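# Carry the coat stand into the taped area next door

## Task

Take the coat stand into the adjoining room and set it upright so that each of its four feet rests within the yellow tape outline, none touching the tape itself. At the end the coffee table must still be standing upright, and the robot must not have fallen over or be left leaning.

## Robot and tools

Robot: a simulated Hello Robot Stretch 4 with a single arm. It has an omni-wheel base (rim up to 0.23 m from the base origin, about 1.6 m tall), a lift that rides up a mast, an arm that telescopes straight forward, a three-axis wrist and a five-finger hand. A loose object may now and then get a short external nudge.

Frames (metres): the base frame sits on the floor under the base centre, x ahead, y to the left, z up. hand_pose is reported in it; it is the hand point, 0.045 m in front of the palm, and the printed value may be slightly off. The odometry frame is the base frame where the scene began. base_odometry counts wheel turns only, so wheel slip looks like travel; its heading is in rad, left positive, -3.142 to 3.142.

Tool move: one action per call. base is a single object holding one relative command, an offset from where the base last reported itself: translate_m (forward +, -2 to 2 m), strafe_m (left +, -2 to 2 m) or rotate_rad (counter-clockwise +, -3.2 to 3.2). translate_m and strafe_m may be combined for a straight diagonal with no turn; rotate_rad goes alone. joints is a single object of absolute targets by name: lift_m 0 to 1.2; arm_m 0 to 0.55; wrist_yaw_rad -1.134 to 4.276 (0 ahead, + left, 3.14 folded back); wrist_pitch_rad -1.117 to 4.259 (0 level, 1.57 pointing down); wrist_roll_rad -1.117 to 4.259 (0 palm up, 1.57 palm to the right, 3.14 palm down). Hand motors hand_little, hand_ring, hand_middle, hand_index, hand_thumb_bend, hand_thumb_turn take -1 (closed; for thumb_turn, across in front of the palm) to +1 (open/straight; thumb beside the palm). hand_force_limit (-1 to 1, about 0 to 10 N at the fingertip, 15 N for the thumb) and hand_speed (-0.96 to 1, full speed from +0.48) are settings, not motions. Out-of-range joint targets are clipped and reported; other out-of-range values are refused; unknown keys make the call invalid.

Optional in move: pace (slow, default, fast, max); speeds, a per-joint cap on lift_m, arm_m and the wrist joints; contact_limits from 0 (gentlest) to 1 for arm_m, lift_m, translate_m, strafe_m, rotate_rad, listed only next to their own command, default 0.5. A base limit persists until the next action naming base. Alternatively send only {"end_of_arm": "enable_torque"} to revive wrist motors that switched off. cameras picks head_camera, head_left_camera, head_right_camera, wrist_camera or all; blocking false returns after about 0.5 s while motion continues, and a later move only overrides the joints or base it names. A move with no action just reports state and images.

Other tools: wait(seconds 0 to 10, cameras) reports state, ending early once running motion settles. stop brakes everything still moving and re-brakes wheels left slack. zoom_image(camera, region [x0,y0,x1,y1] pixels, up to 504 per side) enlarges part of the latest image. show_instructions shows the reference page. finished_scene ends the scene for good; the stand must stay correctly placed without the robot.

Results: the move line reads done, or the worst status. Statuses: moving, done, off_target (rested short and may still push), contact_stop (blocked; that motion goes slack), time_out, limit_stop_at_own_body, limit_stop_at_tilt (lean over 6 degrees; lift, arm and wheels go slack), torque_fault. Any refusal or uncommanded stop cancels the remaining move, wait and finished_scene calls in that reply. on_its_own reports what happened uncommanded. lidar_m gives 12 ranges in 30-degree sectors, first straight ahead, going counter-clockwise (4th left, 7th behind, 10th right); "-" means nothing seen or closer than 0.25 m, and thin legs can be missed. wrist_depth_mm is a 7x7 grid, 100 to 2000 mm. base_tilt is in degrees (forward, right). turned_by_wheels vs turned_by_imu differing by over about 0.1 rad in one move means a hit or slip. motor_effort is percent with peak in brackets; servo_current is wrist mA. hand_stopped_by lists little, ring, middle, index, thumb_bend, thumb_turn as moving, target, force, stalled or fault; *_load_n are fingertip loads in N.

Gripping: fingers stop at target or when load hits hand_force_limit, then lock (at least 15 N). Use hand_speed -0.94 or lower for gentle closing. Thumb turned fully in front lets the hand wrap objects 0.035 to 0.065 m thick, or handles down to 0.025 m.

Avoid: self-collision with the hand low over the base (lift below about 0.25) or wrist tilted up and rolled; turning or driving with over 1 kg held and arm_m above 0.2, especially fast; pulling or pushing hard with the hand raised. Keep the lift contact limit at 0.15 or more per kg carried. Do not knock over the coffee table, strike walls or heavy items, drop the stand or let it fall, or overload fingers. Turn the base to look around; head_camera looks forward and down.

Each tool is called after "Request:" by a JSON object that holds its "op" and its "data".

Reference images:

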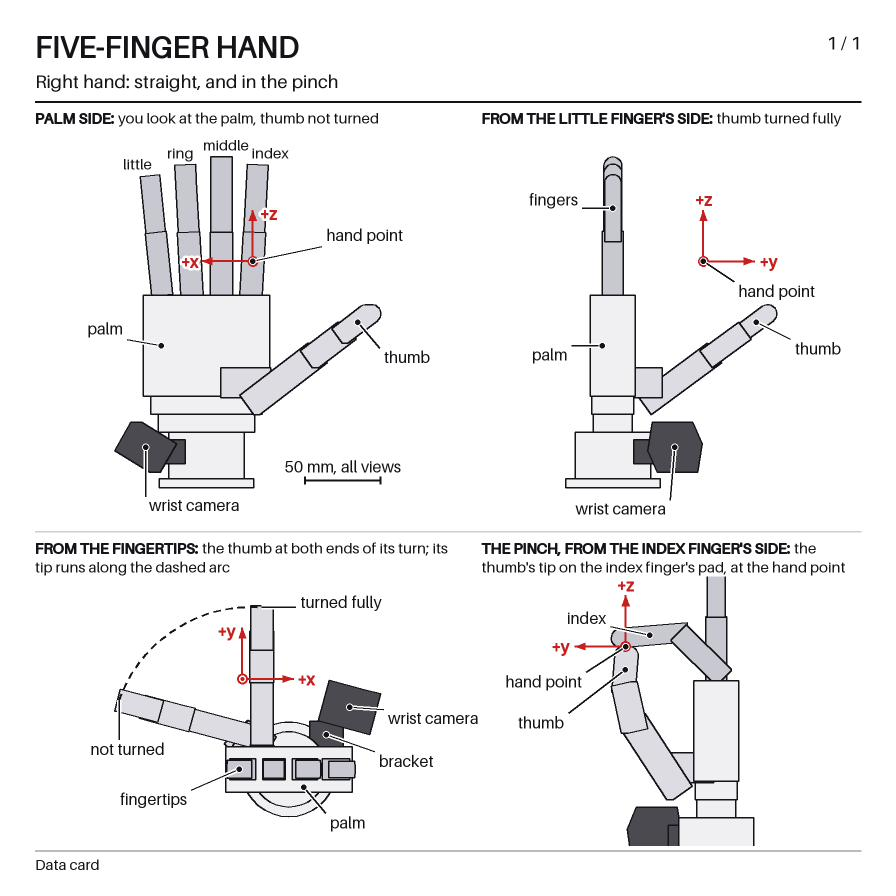

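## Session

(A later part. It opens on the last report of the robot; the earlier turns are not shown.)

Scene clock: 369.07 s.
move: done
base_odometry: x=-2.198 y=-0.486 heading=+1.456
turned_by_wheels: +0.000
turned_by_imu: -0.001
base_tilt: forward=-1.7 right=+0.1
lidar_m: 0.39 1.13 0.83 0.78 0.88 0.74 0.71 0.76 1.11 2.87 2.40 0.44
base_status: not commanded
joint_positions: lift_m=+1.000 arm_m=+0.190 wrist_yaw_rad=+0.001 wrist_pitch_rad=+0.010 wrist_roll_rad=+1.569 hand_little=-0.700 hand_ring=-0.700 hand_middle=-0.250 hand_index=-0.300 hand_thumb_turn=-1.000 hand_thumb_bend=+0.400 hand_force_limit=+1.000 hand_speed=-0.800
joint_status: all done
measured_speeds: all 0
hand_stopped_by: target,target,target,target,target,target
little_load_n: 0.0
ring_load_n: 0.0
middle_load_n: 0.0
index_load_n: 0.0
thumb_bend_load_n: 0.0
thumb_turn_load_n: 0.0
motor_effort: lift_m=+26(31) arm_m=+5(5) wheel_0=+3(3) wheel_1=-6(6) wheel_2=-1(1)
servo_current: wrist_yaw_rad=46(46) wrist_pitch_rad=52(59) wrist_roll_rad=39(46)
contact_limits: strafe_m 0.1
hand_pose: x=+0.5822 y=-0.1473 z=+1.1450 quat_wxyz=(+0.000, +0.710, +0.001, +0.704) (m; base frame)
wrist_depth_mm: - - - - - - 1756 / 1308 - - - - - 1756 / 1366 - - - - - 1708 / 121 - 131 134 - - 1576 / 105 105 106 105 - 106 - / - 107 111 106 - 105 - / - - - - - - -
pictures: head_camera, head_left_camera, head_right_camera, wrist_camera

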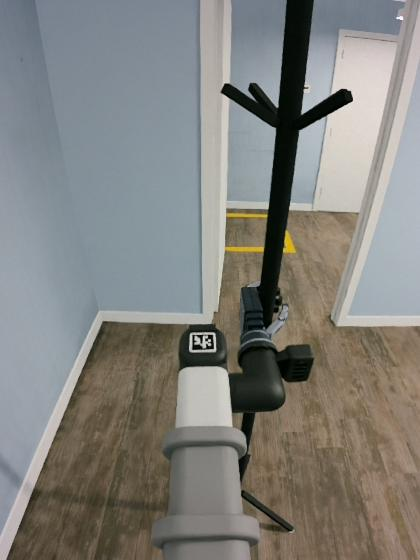

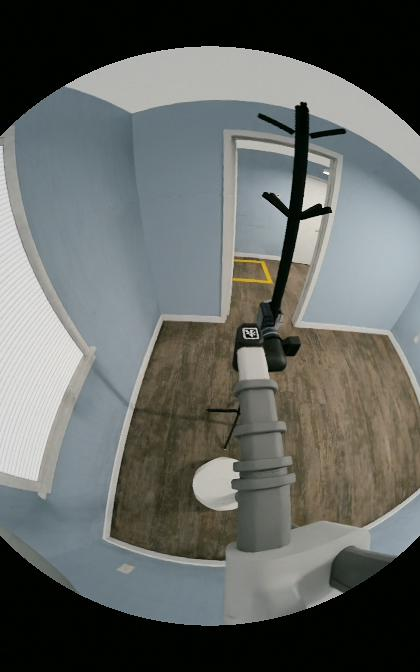

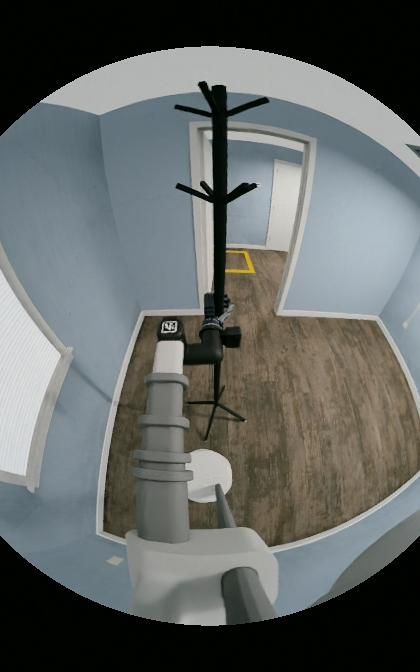

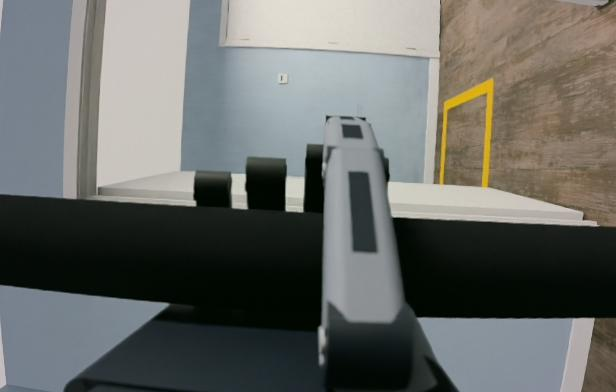

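Request:
{"op": "move", "data": {"joints": {"lift_m": 0.8}, "pace": "slow"}}

Request:
{"op": "move", "data": {"joints": {"hand_thumb_bend": 1.0, "hand_speed": -0.5}}}

Request:
{"op": "move", "data": {"joints": {"hand_speed": -0.8, "hand_index": -1, "hand_middle": -1, "hand_ring": -1, "hand_little": -1}, "cameras": ["all"]}}

Scene clock: 404.50 s.
move: done
base_odometry: x=-2.198 y=-0.486 heading=+1.456
turned_by_wheels: +0.000
turned_by_imu: -0.002
base_tilt: forward=-1.6 right=+0.3
lidar_m: 0.38 1.13 0.82 0.77 0.87 0.76 0.72 0.74 1.11 2.86 2.38 0.46
base_status: not commanded
joint_positions: lift_m=+0.800 arm_m=+0.190 wrist_yaw_rad=+0.001 wrist_pitch_rad=+0.009 wrist_roll_rad=+1.569 hand_little=-0.700 hand_ring=-0.700 hand_middle=-0.250 hand_index=-0.300 hand_thumb_turn=-1.000 hand_thumb_bend=+0.400 hand_force_limit=+1.000 hand_speed=-0.800
joint_status: all done
measured_speeds: all 0
hand_stopped_by: target,target,target,target,target,target
little_load_n: 0.0
ring_load_n: 0.0
middle_load_n: 0.0
index_load_n: 0.0
thumb_bend_load_n: 0.0
thumb_turn_load_n: 0.0
motor_effort: lift_m=+16(28) arm_m=+5(5) wheel_0=+3(3) wheel_1=-6(6) wheel_2=-1(1)
servo_current: wrist_yaw_rad=39(52) wrist_pitch_rad=52(65) wrist_roll_rad=39(46)
contact_limits: strafe_m 0.1
hand_pose: x=+0.5822 y=-0.1473 z=+0.9458 quat_wxyz=(+0.000, +0.710, +0.001, +0.704) (m; base frame)
wrist_depth_mm: - - - - - - 1430 / - - - - - - 1464 / - - - - - - 1430 / 1336 - 131 134 - 1921 1430 / 105 105 106 105 - 106 - / - 107 110 106 - 105 - / - - - - - - 1281
pictures: none

Scene clock: 405.83 s.
move: done
base_odometry: x=-2.198 y=-0.486 heading=+1.456
turned_by_wheels: +0.000
turned_by_imu: +0.000
base_tilt: forward=-1.6 right=+0.4
lidar_m: 0.38 1.12 0.79 0.77 0.88 0.73 0.72 0.75 1.13 2.88 2.37 0.44
base_status: not commanded
joint_positions: lift_m=+0.800 arm_m=+0.190 wrist_yaw_rad=+0.001 wrist_pitch_rad=+0.009 wrist_roll_rad=+1.569 hand_little=-0.700 hand_ring=-0.700 hand_middle=-0.250 hand_index=-0.300 hand_thumb_turn=-1.000 hand_thumb_bend=+1.000 hand_force_limit=+1.000 hand_speed=-0.500
joint_status: all done
measured_speeds: all 0
hand_stopped_by: target,target,target,target,target,target
little_load_n: 0.0
ring_load_n: 0.0
middle_load_n: 0.0
index_load_n: 0.0
thumb_bend_load_n: 0.0
thumb_turn_load_n: 0.0
motor_effort: lift_m=+16(17) arm_m=+5(5) wheel_0=+3(3) wheel_1=-6(6) wheel_2=-1(1)
servo_current: wrist_yaw_rad=39(52) wrist_pitch_rad=46(59) wrist_roll_rad=39(46)
contact_limits: strafe_m 0.1
hand_pose: x=+0.5822 y=-0.1473 z=+0.9458 quat_wxyz=(+0.000, +0.710, +0.001, +0.704) (m; base frame)
wrist_depth_mm: - - - - - - 1464 / - - - - - - 1430 / - - - - - 1921 1464 / 1336 - 131 135 - 1756 1430 / 105 105 106 105 - 106 - / - 107 110 105 - 105 - / - - - - - - 1281
pictures: none

Scene clock: 407.43 s.
move: off_target
base_odometry: x=-2.198 y=-0.486 heading=+1.456
turned_by_wheels: +0.000
turned_by_imu: -0.001
base_tilt: forward=-1.6 right=+0.2
lidar_m: 0.38 1.15 0.79 0.79 0.83 0.75 0.71 0.77 1.11 2.88 2.37 0.45
base_status: not commanded
joint_positions: lift_m=+0.800 arm_m=+0.190 wrist_yaw_rad=+0.001 wrist_pitch_rad=+0.008 wrist_roll_rad=+1.570 hand_little=-0.912 hand_ring=-0.897 hand_middle=-0.898 hand_index=-0.894 hand_thumb_turn=-1.000 hand_thumb_bend=+1.000 hand_force_limit=+1.000 hand_speed=-0.800
joint_status: hand_little off_target (ended at -0.912, target -1.000); hand_ring off_target (ended at -0.897, target -1.000); hand_middle off_target (ended at -0.898, target -1.000); hand_index off_target (ended at -0.894, target -1.000); the others done
measured_speeds: all 0
hand_stopped_by: force,force,force,force,target,target
little_load_n: 10.5
ring_load_n: 8.5
middle_load_n: 11.0
index_load_n: 9.5
thumb_bend_load_n: 0.0
thumb_turn_load_n: 0.5
motor_effort: lift_m=+16(17) arm_m=+5(5) wheel_0=+2(3) wheel_1=-6(6) wheel_2=-1(1)
servo_current: wrist_yaw_rad=46(52) wrist_pitch_rad=52(59) wrist_roll_rad=39(46)
contact_limits: strafe_m 0.1
hand_pose: x=+0.5822 y=-0.1473 z=+0.9461 quat_wxyz=(+0.000, +0.710, +0.001, +0.704) (m; base frame)
wrist_depth_mm: - - - - - - 1430 / - - - - - - 1464 / - - - - - 1863 1464 / 1366 - 119 116 - 1756 1366 / 103 105 103 102 - 104 - / - 105 108 103 - 102 - / - - - - - - -
pictures: head_camera, head_left_camera, head_right_camera, wrist_camera

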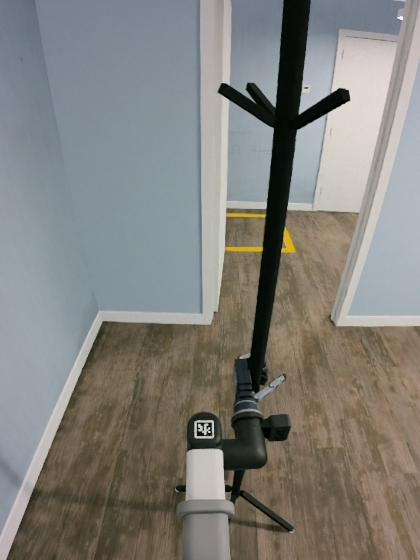

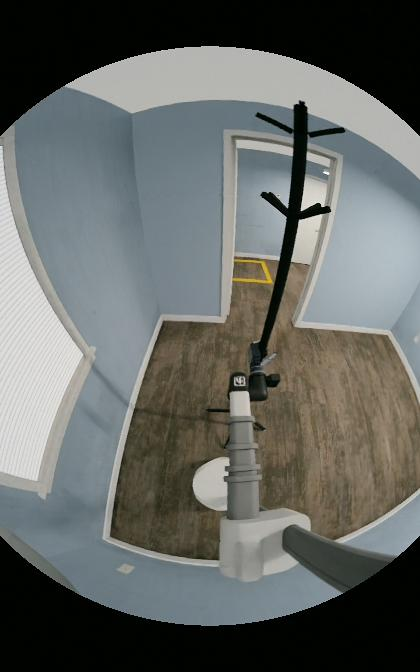

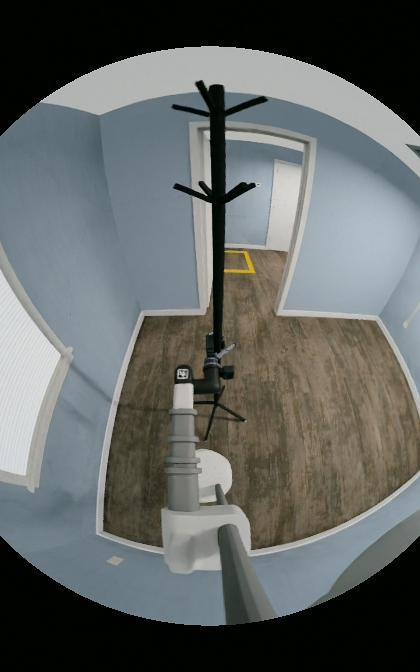

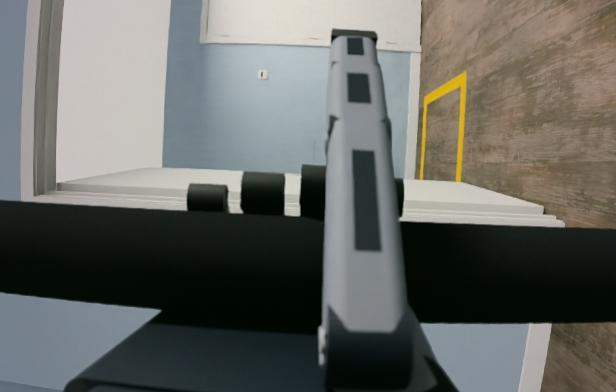

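Request:
{"op": "move", "data": {"joints": {"hand_thumb_bend": -1}}}

Request:
{"op": "move", "data": {"joints": {"lift_m": 0.82}, "pace": "slow", "cameras": ["head_camera", "head_right_camera", "wrist_camera"]}}

Scene clock: 419.23 s.
move: off_target
base_odometry: x=-2.198 y=-0.486 heading=+1.456
turned_by_wheels: +0.000
turned_by_imu: -0.003
base_tilt: forward=-1.5 right=+0.4
lidar_m: 0.42 1.18 0.81 0.78 0.85 0.74 0.71 0.77 1.09 2.86 2.41 0.45
base_status: not commanded
joint_positions: lift_m=+0.800 arm_m=+0.190 wrist_yaw_rad=+0.001 wrist_pitch_rad=+0.008 wrist_roll_rad=+1.570 hand_little=-0.912 hand_ring=-0.897 hand_middle=-0.898 hand_index=-0.894 hand_thumb_turn=-1.000 hand_thumb_bend=+0.468 hand_force_limit=+1.000 hand_speed=-0.800
joint_status: hand_thumb_bend off_target (ended at +0.468, target -1.000)
measured_speeds: all 0
hand_stopped_by: force,force,force,force,force,target
little_load_n: 10.5
ring_load_n: 9.0
middle_load_n: 10.5
index_load_n: 9.5
thumb_bend_load_n: 15.5
thumb_turn_load_n: 3.0
motor_effort: lift_m=+16(17) arm_m=+5(5) wheel_0=+2(2) wheel_1=-6(6) wheel_2=-1(1)
servo_current: wrist_yaw_rad=46(52) wrist_pitch_rad=52(65) wrist_roll_rad=39(46)
contact_limits: strafe_m 0.1
hand_pose: x=+0.5822 y=-0.1473 z=+0.9461 quat_wxyz=(+0.000, +0.710, +0.001, +0.704) (m; base frame)
wrist_depth_mm: - - - - - - 1430 / - - - - - - 1464 / - - - - - - 1464 / 1336 - 119 116 - 1808 1397 / 103 105 103 102 - 104 - / - 105 106 103 - 102 - / - - - - - - -
pictures: none

Scene clock: 420.17 s.
move: done
base_odometry: x=-2.198 y=-0.486 heading=+1.456
turned_by_wheels: +0.000
turned_by_imu: +0.000
base_tilt: forward=-1.6 right=+0.4
lidar_m: 0.37 1.14 0.80 0.78 0.84 0.73 0.70 0.76 1.09 2.86 2.40 0.46
base_status: not commanded
joint_positions: lift_m=+0.820 arm_m=+0.190 wrist_yaw_rad=+0.001 wrist_pitch_rad=+0.007 wrist_roll_rad=+1.570 hand_little=-0.912 hand_ring=-0.897 hand_middle=-0.898 hand_index=-0.895 hand_thumb_turn=-1.000 hand_thumb_bend=+0.469 hand_force_limit=+1.000 hand_speed=-0.800
joint_status: all done
measured_speeds: all 0
hand_stopped_by: force,force,force,force,force,target
little_load_n: 4.0
ring_load_n: 2.0
middle_load_n: 6.0
index_load_n: 3.0
thumb_bend_load_n: 14.0
thumb_turn_load_n: 2.5
motor_effort: lift_m=+27(33) arm_m=+4(5) wheel_0=+2(2) wheel_1=-6(6) wheel_2=-1(1)
servo_current: wrist_yaw_rad=46(52) wrist_pitch_rad=39(52) wrist_roll_rad=39(46)
contact_limits: strafe_m 0.1
hand_pose: x=+0.5823 y=-0.1473 z=+0.9655 quat_wxyz=(+0.000, +0.709, +0.001, +0.705) (m; base frame)
wrist_depth_mm: 1366 - - - - - 1499 / 1397 - - - - - 1499 / 1464 - - - - - 1499 / 1366 - 119 113 - 1808 1397 / 102 - 103 101 - 103 - / - 103 106 101 - - - / - - - - - - 1308
pictures: head_camera, head_right_camera, wrist_camera

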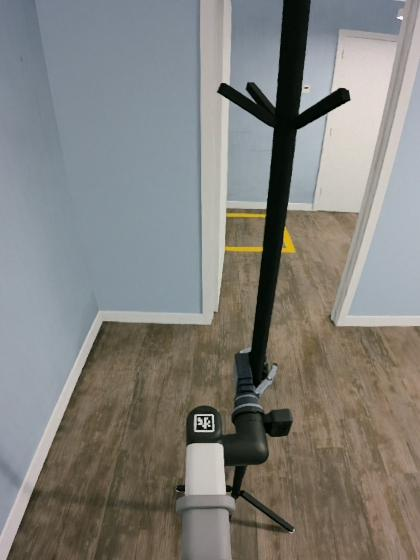

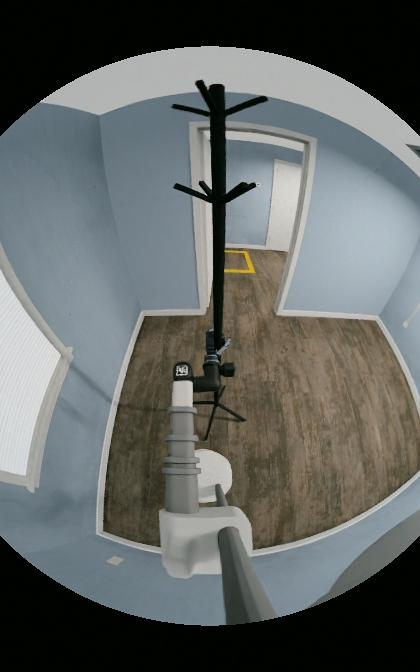

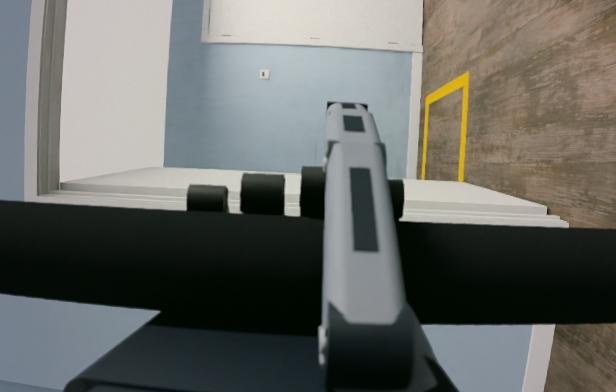

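Request:
{"op": "move", "data": {"joints": {"hand_index": -0.98, "hand_middle": -0.98, "hand_ring": -0.98, "hand_little": -0.98, "hand_thumb_bend": -0.98}}}

Request:
{"op": "move", "data": {"joints": {"hand_index": -1, "hand_middle": -1, "hand_ring": -1, "hand_little": -1, "hand_thumb_bend": -1}, "cameras": ["wrist_camera"]}}

Scene clock: 429.67 s.
move: off_target
base_odometry: x=-2.198 y=-0.486 heading=+1.456
turned_by_wheels: +0.000
turned_by_imu: -0.001
base_tilt: forward=-1.7 right=+0.3
lidar_m: 0.40 1.15 0.83 0.76 0.85 0.73 0.70 0.77 1.13 2.87 2.39 0.45
base_status: not commanded
joint_positions: lift_m=+0.820 arm_m=+0.190 wrist_yaw_rad=+0.001 wrist_pitch_rad=+0.007 wrist_roll_rad=+1.570 hand_little=-0.927 hand_ring=-0.919 hand_middle=-0.908 hand_index=-0.915 hand_thumb_turn=-1.000 hand_thumb_bend=+0.458 hand_force_limit=+1.000 hand_speed=-0.800
joint_status: hand_little off_target (ended at -0.927, target -0.980); hand_ring off_target (ended at -0.919, target -0.980); hand_middle off_target (ended at -0.908, target -0.980); hand_index off_target (ended at -0.915, target -0.980); hand_thumb_bend off_target (ended at +0.458, target -0.980)
measured_speeds: all 0
hand_stopped_by: force,force,force,force,force,target
little_load_n: 9.0
ring_load_n: 12.0
middle_load_n: 10.5
index_load_n: 11.0
thumb_bend_load_n: 15.5
thumb_turn_load_n: 2.5
motor_effort: lift_m=+26(27) arm_m=+4(4) wheel_0=+2(2) wheel_1=-6(6) wheel_2=-1(1)
servo_current: wrist_yaw_rad=46(46) wrist_pitch_rad=39(52) wrist_roll_rad=39(46)
contact_limits: strafe_m 0.1
hand_pose: x=+0.5823 y=-0.1473 z=+0.9655 quat_wxyz=(+0.000, +0.709, +0.001, +0.705) (m; base frame)
wrist_depth_mm: 1397 - - - - - 1464 / 1397 - - - - - 1499 / 1430 - - - - - 1499 / 1336 - 121 113 - 1808 1397 / 101 - 103 101 - 102 - / - 103 102 101 - - - / - - - - - - 1308
pictures: none

Scene clock: 430.07 s.
move: off_target
base_odometry: x=-2.198 y=-0.486 heading=+1.456
turned_by_wheels: +0.000
turned_by_imu: +0.000
base_tilt: forward=-1.5 right=+0.3
lidar_m: 0.38 1.15 0.83 0.79 0.89 0.73 0.72 0.77 1.12 2.86 2.36 0.46
base_status: not commanded
joint_positions: lift_m=+0.820 arm_m=+0.190 wrist_yaw_rad=+0.001 wrist_pitch_rad=+0.007 wrist_roll_rad=+1.570 hand_little=-0.932 hand_ring=-0.919 hand_middle=-0.908 hand_index=-0.915 hand_thumb_turn=-1.000 hand_thumb_bend=+0.458 hand_force_limit=+1.000 hand_speed=-0.800
joint_status: hand_little off_target (ended at -0.932, target -1.000); hand_ring off_target (ended at -0.919, target -1.000); hand_middle off_target (ended at -0.908, target -1.000); hand_index off_target (ended at -0.915, target -1.000); hand_thumb_bend off_target (ended at +0.458, target -1.000)
measured_speeds: all 0
hand_stopped_by: force,force,force,force,force,target
little_load_n: 12.5
ring_load_n: 12.0
middle_load_n: 11.0
index_load_n: 11.0
thumb_bend_load_n: 15.0
thumb_turn_load_n: 2.5
motor_effort: lift_m=+27(27) arm_m=+4(4) wheel_0=+2(2) wheel_1=-6(6) wheel_2=-1(1)
servo_current: wrist_yaw_rad=39(46) wrist_pitch_rad=33(46) wrist_roll_rad=39(46)
contact_limits: strafe_m 0.1
hand_pose: x=+0.5823 y=-0.1473 z=+0.9655 quat_wxyz=(+0.000, +0.709, +0.001, +0.705) (m; base frame)
wrist_depth_mm: 1397 - - - - - 1464 / 1397 - - - - - 1499 / 1430 - - - - - 1499 / 1366 - 121 113 - 1863 1397 / 101 - 103 101 - 102 - / - 103 102 101 - - - / - - - - - - 1308
pictures: wrist_camera

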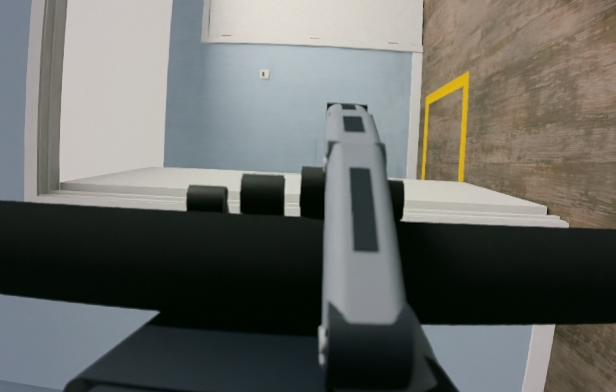

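Request:
{"op": "move", "data": {"joints": {"lift_m": 0.845}, "speeds": {"lift_m": 0.03}, "cameras": ["head_camera", "head_right_camera"]}}

Scene clock: 434.27 s.
move: done
base_odometry: x=-2.198 y=-0.486 heading=+1.456
turned_by_wheels: +0.000
turned_by_imu: -0.001
base_tilt: forward=-1.6 right=+0.4
lidar_m: 0.36 1.15 0.83 0.79 0.83 0.73 0.70 0.76 1.09 2.87 2.38 0.45
base_status: not commanded
joint_positions: lift_m=+0.844 arm_m=+0.190 wrist_yaw_rad=+0.001 wrist_pitch_rad=+0.008 wrist_roll_rad=+1.570 hand_little=-0.933 hand_ring=-0.920 hand_middle=-0.908 hand_index=-0.915 hand_thumb_turn=-1.000 hand_thumb_bend=+0.458 hand_force_limit=+1.000 hand_speed=-0.800
joint_status: all done
measured_speeds: all 0
hand_stopped_by: force,force,force,force,force,target
little_load_n: 1.0
ring_load_n: 1.0
middle_load_n: 11.0
index_load_n: 4.0
thumb_bend_load_n: 15.5
thumb_turn_load_n: 2.5
motor_effort: lift_m=+29(37) arm_m=+4(4) wheel_0=+2(2) wheel_1=-6(6) wheel_2=-1(1)
servo_current: wrist_yaw_rad=39(52) wrist_pitch_rad=46(59) wrist_roll_rad=39(39)
contact_limits: strafe_m 0.1
hand_pose: x=+0.5823 y=-0.1473 z=+0.9901 quat_wxyz=(+0.000, +0.710, +0.001, +0.704) (m; base frame)
wrist_depth_mm: 1366 - - - - - 1397 / 1397 - - - - - 1537 / - - - - - - 1499 / 1366 1430 121 112 - 1808 1397 / - - 103 - - 104 - / - - - 104 - - - / - - - - - - 1308
pictures: head_camera, head_right_camera

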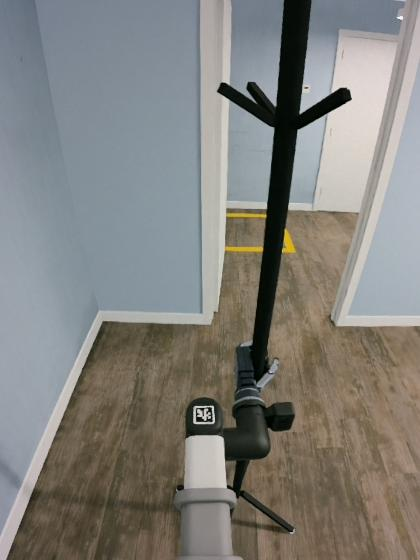

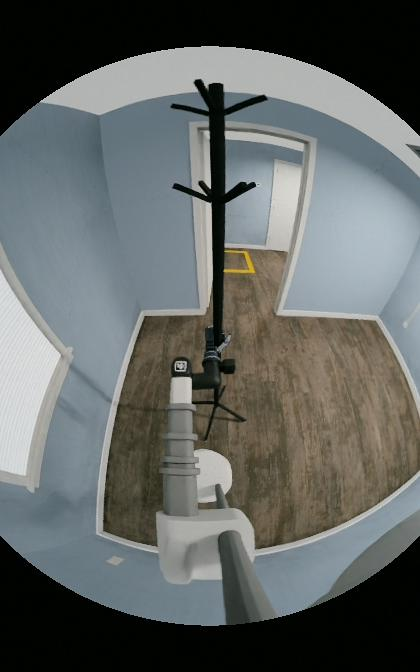

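Request:
{"op": "move", "data": {"joints": {"hand_thumb_bend": 0.55, "hand_index": -0.75, "hand_middle": -0.75, "hand_ring": -0.75, "hand_little": -0.75}, "cameras": ["wrist_camera"]}}

Request:
{"op": "move", "data": {"joints": {"lift_m": 0.5}, "speeds": {"lift_m": 0.1}, "cameras": ["head_camera", "head_right_camera", "wrist_camera"]}}

Scene clock: 454.17 s.
move: done
base_odometry: x=-2.198 y=-0.486 heading=+1.456
turned_by_wheels: +0.000
turned_by_imu: -0.001
base_tilt: forward=-1.7 right=+0.3
lidar_m: 0.38 1.13 0.77 0.78 0.84 0.72 0.70 0.77 1.11 2.88 2.36 0.46
base_status: not commanded
joint_positions: lift_m=+0.845 arm_m=+0.190 wrist_yaw_rad=+0.001 wrist_pitch_rad=+0.008 wrist_roll_rad=+1.570 hand_little=-0.750 hand_ring=-0.750 hand_middle=-0.750 hand_index=-0.750 hand_thumb_turn=-1.000 hand_thumb_bend=+0.550 hand_force_limit=+1.000 hand_speed=-0.800
joint_status: all done
measured_speeds: all 0
hand_stopped_by: target,target,target,target,target,target
little_load_n: 0.0
ring_load_n: 0.0
middle_load_n: -0.5
index_load_n: 0.0
thumb_bend_load_n: 0.0
thumb_turn_load_n: 0.5
motor_effort: lift_m=+27(29) arm_m=+4(4) wheel_0=+2(2) wheel_1=-6(6) wheel_2=-1(1)
servo_current: wrist_yaw_rad=46(46) wrist_pitch_rad=52(52) wrist_roll_rad=33(46)
contact_limits: strafe_m 0.1
hand_pose: x=+0.5822 y=-0.1475 z=+0.9902 quat_wxyz=(+0.000, +0.710, +0.001, +0.704) (m; base frame)
wrist_depth_mm: 1430 - - - - - 1499 / 1366 - - - - - 1537 / 1397 - - - - - 1537 / 1336 - 123 123 - 1863 1430 / 103 - 102 102 - 103 - / - - 110 105 - - - / - - - - - - 1366
pictures: wrist_camera

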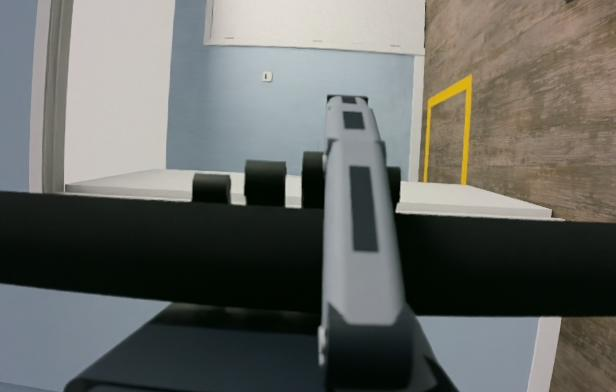

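Scene clock: 458.23 s.
move: done
base_odometry: x=-2.198 y=-0.486 heading=+1.456
turned_by_wheels: +0.000
turned_by_imu: -0.001
base_tilt: forward=-1.7 right=+0.2
lidar_m: 0.37 1.12 0.82 0.78 0.86 0.73 0.70 0.78 1.12 2.87 2.37 0.43
base_status: not commanded
joint_positions: lift_m=+0.500 arm_m=+0.190 wrist_yaw_rad=+0.001 wrist_pitch_rad=+0.008 wrist_roll_rad=+1.570 hand_little=-0.750 hand_ring=-0.750 hand_middle=-0.750 hand_index=-0.750 hand_thumb_turn=-1.000 hand_thumb_bend=+0.550 hand_force_limit=+1.000 hand_speed=-0.800
joint_status: all done
measured_speeds: all 0
hand_stopped_by: target,target,target,target,target,target
little_load_n: 0.0
ring_load_n: 0.0
middle_load_n: 0.0
index_load_n: 0.0
thumb_bend_load_n: 0.0
thumb_turn_load_n: 0.0
motor_effort: lift_m=+17(23) arm_m=+4(4) wheel_0=+2(2) wheel_1=-6(6) wheel_2=-1(1)
servo_current: wrist_yaw_rad=52(52) wrist_pitch_rad=52(59) wrist_roll_rad=33(46)
contact_limits: strafe_m 0.1
hand_pose: x=+0.5822 y=-0.1475 z=+0.6461 quat_wxyz=(+0.000, +0.710, +0.001, +0.704) (m; base frame)
wrist_depth_mm: - - - - - 1430 1008 / - - - - - 1430 1008 / - - - - - 1430 1025 / - 105 123 123 - 1308 1008 / 101 - 102 101 - 102 - / - - 110 104 - 102 - / - - - - - - 931
pictures: head_camera, head_right_camera, wrist_camera

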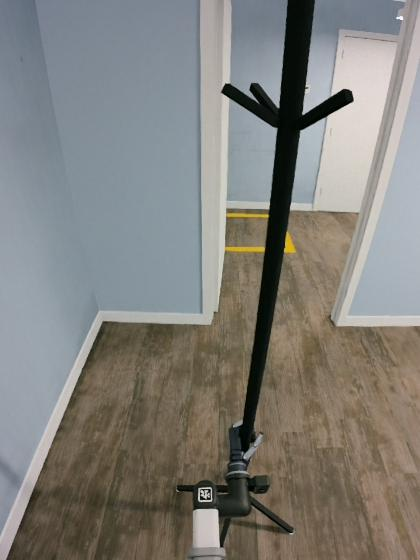

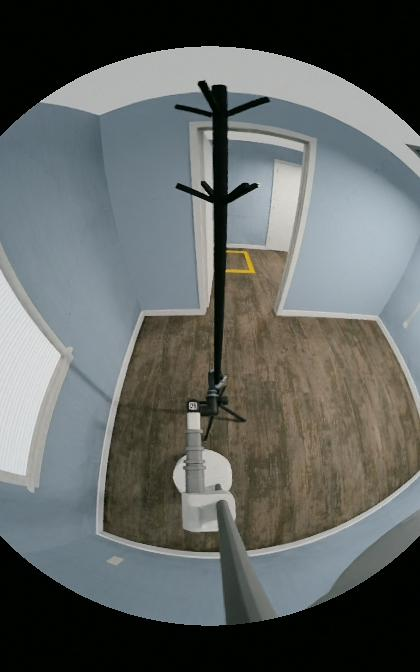

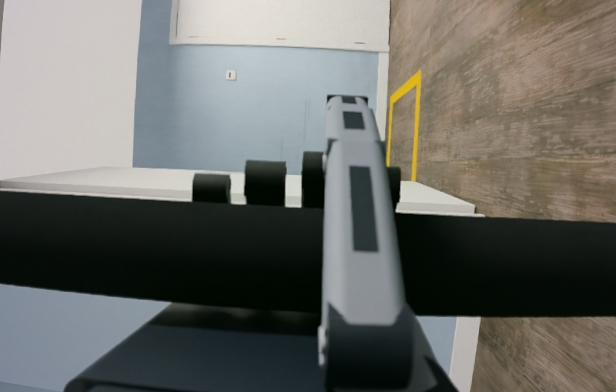

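Request:
{"op": "move", "data": {"joints": {"lift_m": 0.25}, "speeds": {"lift_m": 0.1}, "cameras": ["head_camera", "head_right_camera", "wrist_camera"]}}

Request:
{"op": "move", "data": {"joints": {"arm_m": 0.25}, "base": {"translate_m": -0.06}, "pace": "slow", "cameras": ["head_camera", "head_right_camera", "wrist_camera"]}}

Scene clock: 469.60 s.
move: done
base_odometry: x=-2.198 y=-0.486 heading=+1.456
turned_by_wheels: +0.000
turned_by_imu: -0.002
base_tilt: forward=-1.6 right=+0.1
lidar_m: 0.40 1.18 0.83 0.77 0.84 0.73 0.69 0.75 1.09 2.88 2.39 0.46
base_status: not commanded
joint_positions: lift_m=+0.250 arm_m=+0.190 wrist_yaw_rad=+0.001 wrist_pitch_rad=+0.008 wrist_roll_rad=+1.570 hand_little=-0.750 hand_ring=-0.750 hand_middle=-0.750 hand_index=-0.750 hand_thumb_turn=-1.000 hand_thumb_bend=+0.550 hand_force_limit=+1.000 hand_speed=-0.800
joint_status: all done
measured_speeds: all 0
hand_stopped_by: target,target,target,target,target,target
little_load_n: 0.0
ring_load_n: 0.0
middle_load_n: 0.0
index_load_n: 0.0
thumb_bend_load_n: 0.0
thumb_turn_load_n: 0.5
motor_effort: lift_m=+17(19) arm_m=+4(4) wheel_0=+2(2) wheel_1=-6(6) wheel_2=-1(1)
servo_current: wrist_yaw_rad=39(52) wrist_pitch_rad=52(59) wrist_roll_rad=33(46)
contact_limits: strafe_m 0.1
hand_pose: x=+0.5822 y=-0.1475 z=+0.3960 quat_wxyz=(+0.000, +0.710, +0.001, +0.704) (m; base frame)
wrist_depth_mm: - - - - - 904 627 / - - - - 1921 891 640 / - - - - - 904 634 / - 105 124 123 - 820 627 / 101 - 102 101 - 101 - / - - 110 104 - 101 - / - - - - - - 591
pictures: head_camera, head_right_camera, wrist_camera

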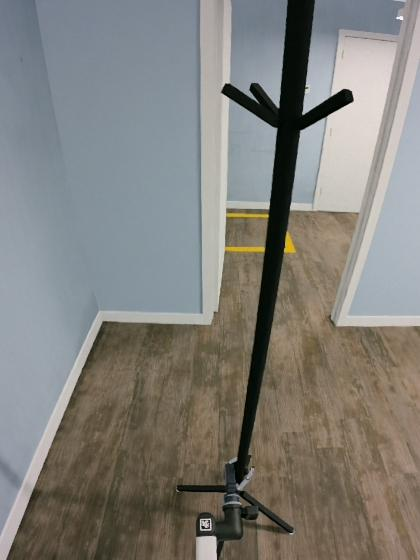

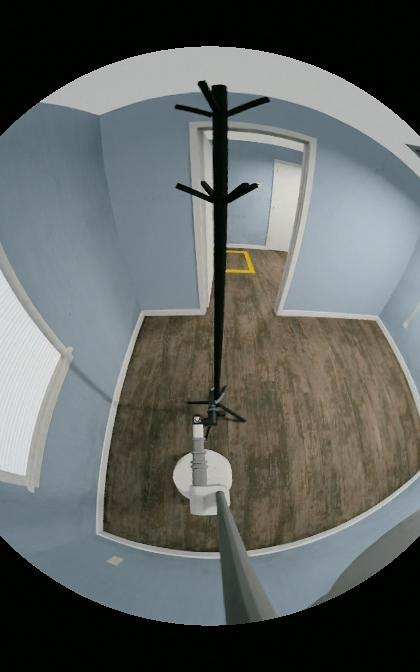

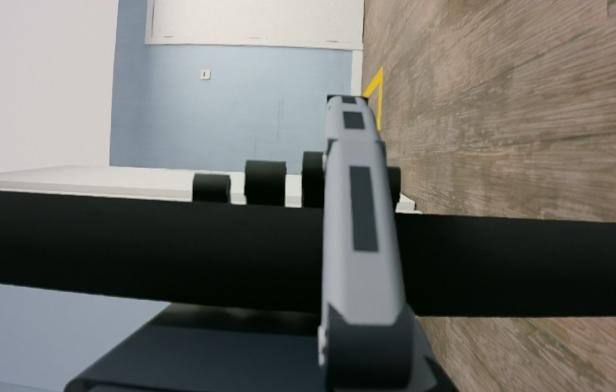

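Scene clock: 471.43 s.
move: done
base_odometry: x=-2.205 y=-0.546 heading=+1.455
turned_by_wheels: +0.000
turned_by_imu: -0.001
base_tilt: forward=-1.5 right=+0.2
lidar_m: 0.46 1.15 0.83 0.79 0.88 0.66 0.66 0.71 1.03 2.84 2.47 0.51
base_status: done
joint_positions: lift_m=+0.250 arm_m=+0.250 wrist_yaw_rad=+0.001 wrist_pitch_rad=+0.008 wrist_roll_rad=+1.570 hand_little=-0.750 hand_ring=-0.750 hand_middle=-0.750 hand_index=-0.750 hand_thumb_turn=-1.000 hand_thumb_bend=+0.550 hand_force_limit=+1.000 hand_speed=-0.800
joint_status: all done
measured_speeds: all 0
hand_stopped_by: target,target,target,target,target,target
little_load_n: 0.0
ring_load_n: 0.0
middle_load_n: 0.0
index_load_n: 0.0
thumb_bend_load_n: 0.0
thumb_turn_load_n: 0.5
motor_effort: lift_m=+17(18) arm_m=+8(9) wheel_0=-7(10) wheel_1=-5(9) wheel_2=+6(11)
servo_current: wrist_yaw_rad=46(52) wrist_pitch_rad=52(59) wrist_roll_rad=33(46)
hand_pose: x=+0.6418 y=-0.1475 z=+0.3960 quat_wxyz=(+0.000, +0.710, +0.001, +0.704) (m; base frame)
wrist_depth_mm: - - - - 1983 917 627 / - - - - 1921 904 634 / - - - - - 878 627 / - 104 124 123 - 820 627 / 101 - 101 - - 102 - / - - 110 105 - - - / - - - - - - 591
pictures: head_camera, head_right_camera, wrist_camera

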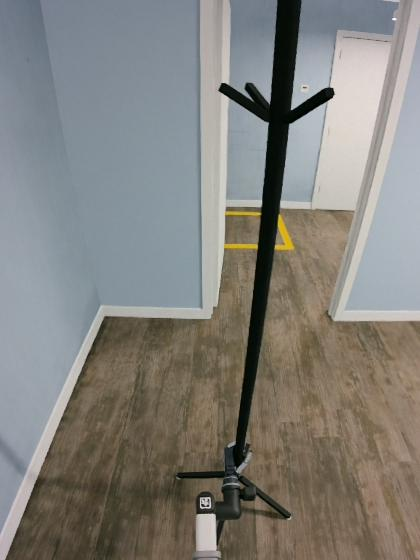

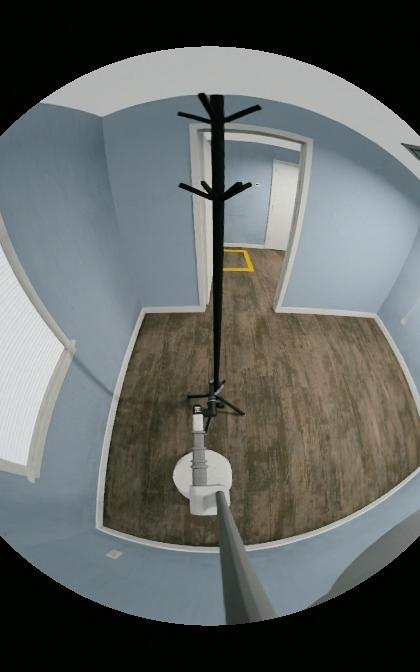

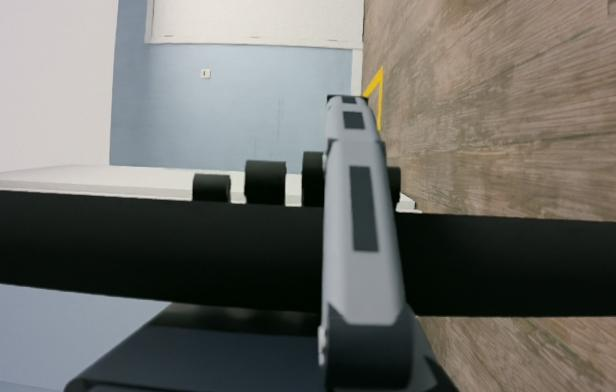

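Request:
{"op": "zoom_image", "data": {"camera": "head_camera", "region": [150, 400, 330, 560]}}

Request:
{"op": "zoom_image", "data": {"camera": "head_right_camera", "region": [150, 340, 290, 500]}}

Scaled by 2.800 from the camera's 420x560 image, which has a finer 1200x1600 frame.

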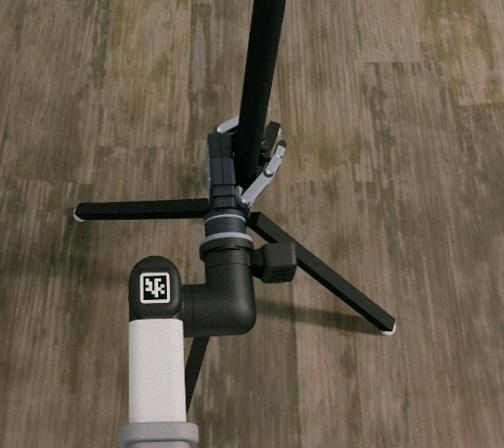

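Scaled by 3.150 from the camera's 420x672 image, which has a finer 600x960 frame.

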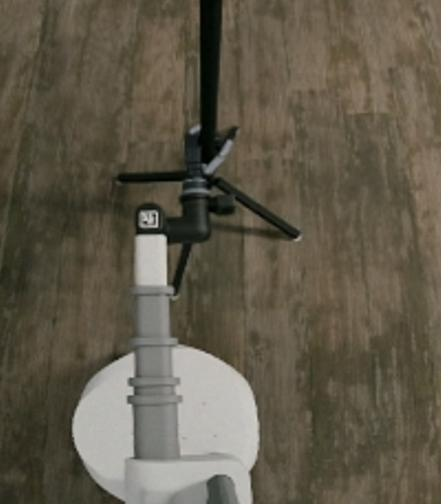

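Request:
{"op": "move", "data": {"joints": {"lift_m": 0.17}, "speeds": {"lift_m": 0.05}, "contact_limits": {"lift_m": 0.2}, "cameras": ["head_camera", "head_left_camera", "head_right_camera", "wrist_camera"]}}

Request:
{"op": "zoom_image", "data": {"camera": "head_camera", "region": [150, 400, 330, 560]}}

Scene clock: 485.50 s.
move: done
base_odometry: x=-2.205 y=-0.546 heading=+1.455
turned_by_wheels: +0.000
turned_by_imu: -0.001
base_tilt: forward=-1.6 right=+0.4
lidar_m: 0.40 1.16 0.81 0.80 0.90 0.69 0.64 0.69 0.97 2.86 2.44 0.51
base_status: not commanded
joint_positions: lift_m=+0.170 arm_m=+0.250 wrist_yaw_rad=+0.001 wrist_pitch_rad=+0.008 wrist_roll_rad=+1.570 hand_little=-0.750 hand_ring=-0.750 hand_middle=-0.750 hand_index=-0.750 hand_thumb_turn=-1.000 hand_thumb_bend=+0.550 hand_force_limit=+1.000 hand_speed=-0.800
joint_status: all done
measured_speeds: all 0
hand_stopped_by: target,target,target,target,target,target
little_load_n: 0.0
ring_load_n: 0.0
middle_load_n: 0.0
index_load_n: 0.0
thumb_bend_load_n: 0.5
thumb_turn_load_n: 0.0
motor_effort: lift_m=+17(19) arm_m=+8(8) wheel_0=-7(7) wheel_1=-5(5) wheel_2=+6(6)
servo_current: wrist_yaw_rad=39(46) wrist_pitch_rad=46(59) wrist_roll_rad=33(46)
contact_limits: lift_m 0.2
hand_pose: x=+0.6418 y=-0.1475 z=+0.3161 quat_wxyz=(+0.000, +0.710, +0.001, +0.704) (m; base frame)
wrist_depth_mm: - - - - 1618 723 512 / - - - - 1537 723 512 / - - - - - 723 508 / - 104 123 123 - 654 - / 101 - 101 - - 102 - / - - 109 105 - - - / - - - - - - -
pictures: head_camera, head_left_camera, head_right_camera, wrist_camera

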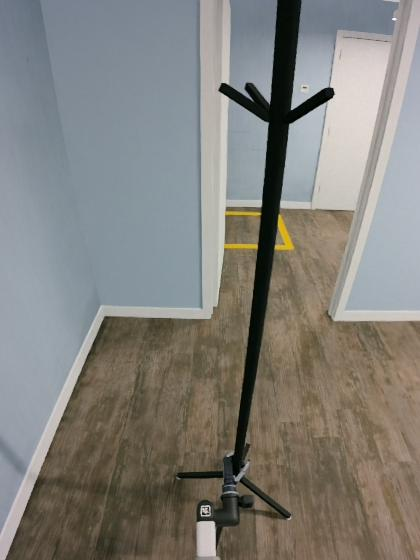

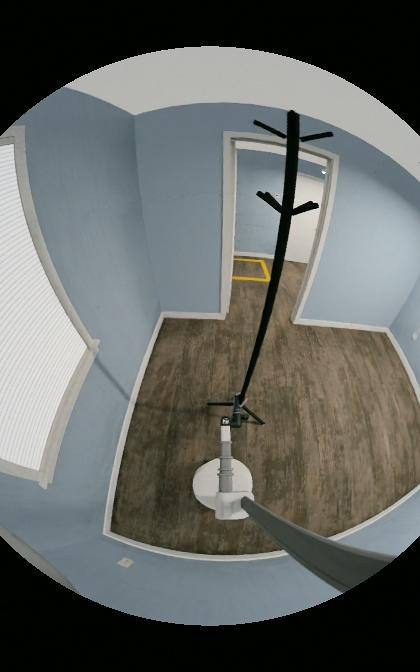

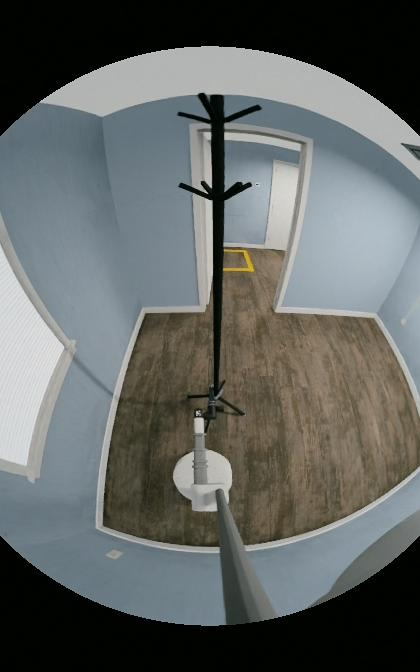

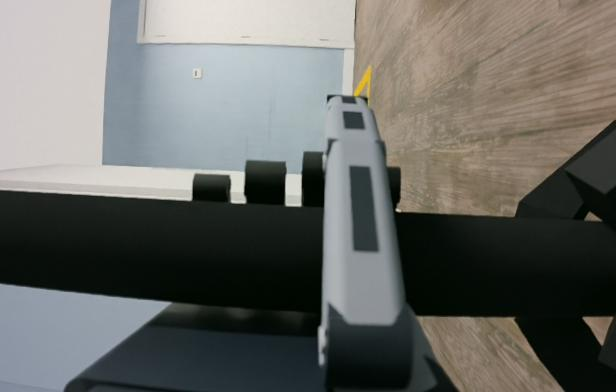

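Scaled by 2.800 from the camera's 420x560 image, which has a finer 1200x1600 frame.

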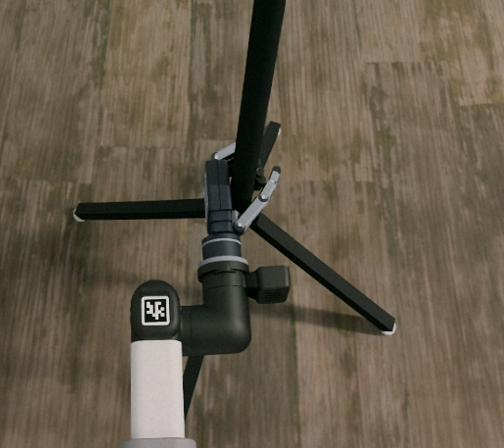

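Request:
{"op": "move", "data": {"joints": {"hand_force_limit": 0.3, "hand_index": -1, "hand_middle": -1, "hand_ring": -1, "hand_little": -1, "hand_thumb_bend": -1}}}

Request:
{"op": "move", "data": {"base": {"translate_m": 0.05}, "pace": "slow", "contact_limits": {"translate_m": 0.4}, "cameras": ["all"]}}

Scene clock: 498.00 s.
move: off_target
base_odometry: x=-2.205 y=-0.546 heading=+1.455
turned_by_wheels: +0.000
turned_by_imu: -0.003
base_tilt: forward=-1.5 right=+0.2
lidar_m: 0.39 1.14 0.79 0.79 0.86 0.65 0.65 0.69 1.03 2.87 2.43 0.49
base_status: not commanded
joint_positions: lift_m=+0.170 arm_m=+0.250 wrist_yaw_rad=+0.001 wrist_pitch_rad=+0.008 wrist_roll_rad=+1.570 hand_little=-0.966 hand_ring=-0.948 hand_middle=-0.783 hand_index=-0.948 hand_thumb_turn=-1.000 hand_thumb_bend=+0.501 hand_force_limit=+0.300 hand_speed=-0.800
joint_status: hand_little off_target (ended at -0.966, target -1.000); hand_ring off_target (ended at -0.948, target -1.000); hand_middle off_target (ended at -0.783, target -1.000); hand_index off_target (ended at -0.948, target -1.000); hand_thumb_bend off_target (ended at +0.501, target -1.000); the others done
measured_speeds: all 0
hand_stopped_by: force,force,force,force,force,target
little_load_n: 12.0
ring_load_n: 10.0
middle_load_n: 7.5
index_load_n: 10.0
thumb_bend_load_n: 10.0
thumb_turn_load_n: 1.5
motor_effort: lift_m=+17(18) arm_m=-4(8) wheel_0=-7(7) wheel_1=-5(5) wheel_2=+6(6)
servo_current: wrist_yaw_rad=39(59) wrist_pitch_rad=52(59) wrist_roll_rad=39(46)
contact_limits: lift_m 0.2
hand_pose: x=+0.6422 y=-0.1475 z=+0.3161 quat_wxyz=(+0.000, +0.710, +0.001, +0.704) (m; base frame)
wrist_depth_mm: - - - - 1576 723 508 / - - - - 1537 723 512 / - - - - - 723 508 / - 1430 119 - - 654 508 / - - 102 - - - - / - - - - - - - / - - - - - - -
pictures: none

Scene clock: 499.70 s.
move: done
base_odometry: x=-2.199 y=-0.497 heading=+1.455
turned_by_wheels: +0.000
turned_by_imu: +0.000
base_tilt: forward=-1.6 right=+0.2
lidar_m: 0.42 1.13 0.82 0.76 0.85 0.71 0.69 0.75 1.09 2.87 2.38 0.51
base_status: done
joint_positions: lift_m=+0.170 arm_m=+0.250 wrist_yaw_rad=-0.005 wrist_pitch_rad=+0.008 wrist_roll_rad=+1.570 hand_little=-0.967 hand_ring=-0.949 hand_middle=-0.783 hand_index=-0.949 hand_thumb_turn=-1.000 hand_thumb_bend=+0.502 hand_force_limit=+0.300 hand_speed=-0.800
joint_status: not commanded
measured_speeds: all 0
hand_stopped_by: force,force,force,force,force,target
little_load_n: 0.0
ring_load_n: 0.0
middle_load_n: 7.0
index_load_n: 0.0
thumb_bend_load_n: 12.0
thumb_turn_load_n: 1.5
motor_effort: lift_m=+17(18) arm_m=+5(5) wheel_0=+7(14) wheel_1=+7(10) wheel_2=-11(13)
servo_current: wrist_yaw_rad=39(52) wrist_pitch_rad=39(65) wrist_roll_rad=33(46)
contact_limits: lift_m 0.2; translate_m 0.4
hand_pose: x=+0.6412 y=-0.1488 z=+0.3161 quat_wxyz=(+0.002, +0.710, -0.002, +0.704) (m; base frame)
wrist_depth_mm: - - - - 1618 723 512 / - - - - 1576 723 508 / - - - - - 723 512 / - - - - - 654 508 / - - - - - - - / - - - - - - - / - - - - - - -
pictures: head_camera, head_left_camera, head_right_camera, wrist_camera

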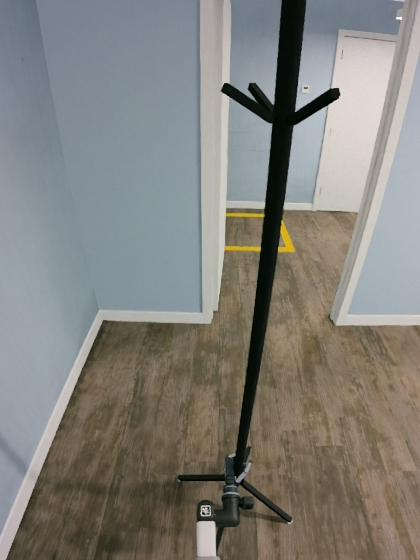

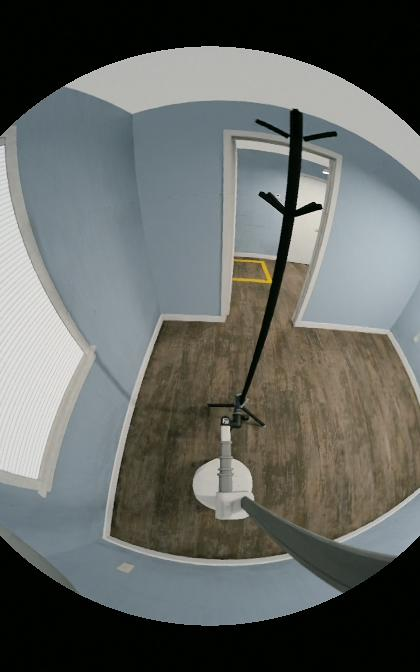

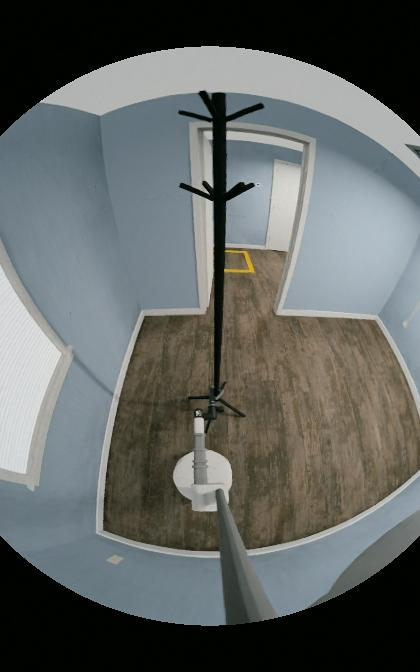

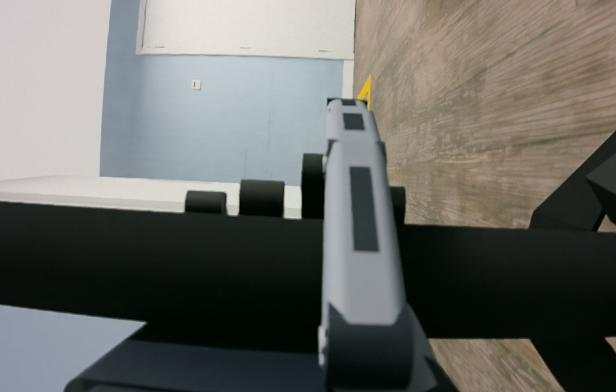

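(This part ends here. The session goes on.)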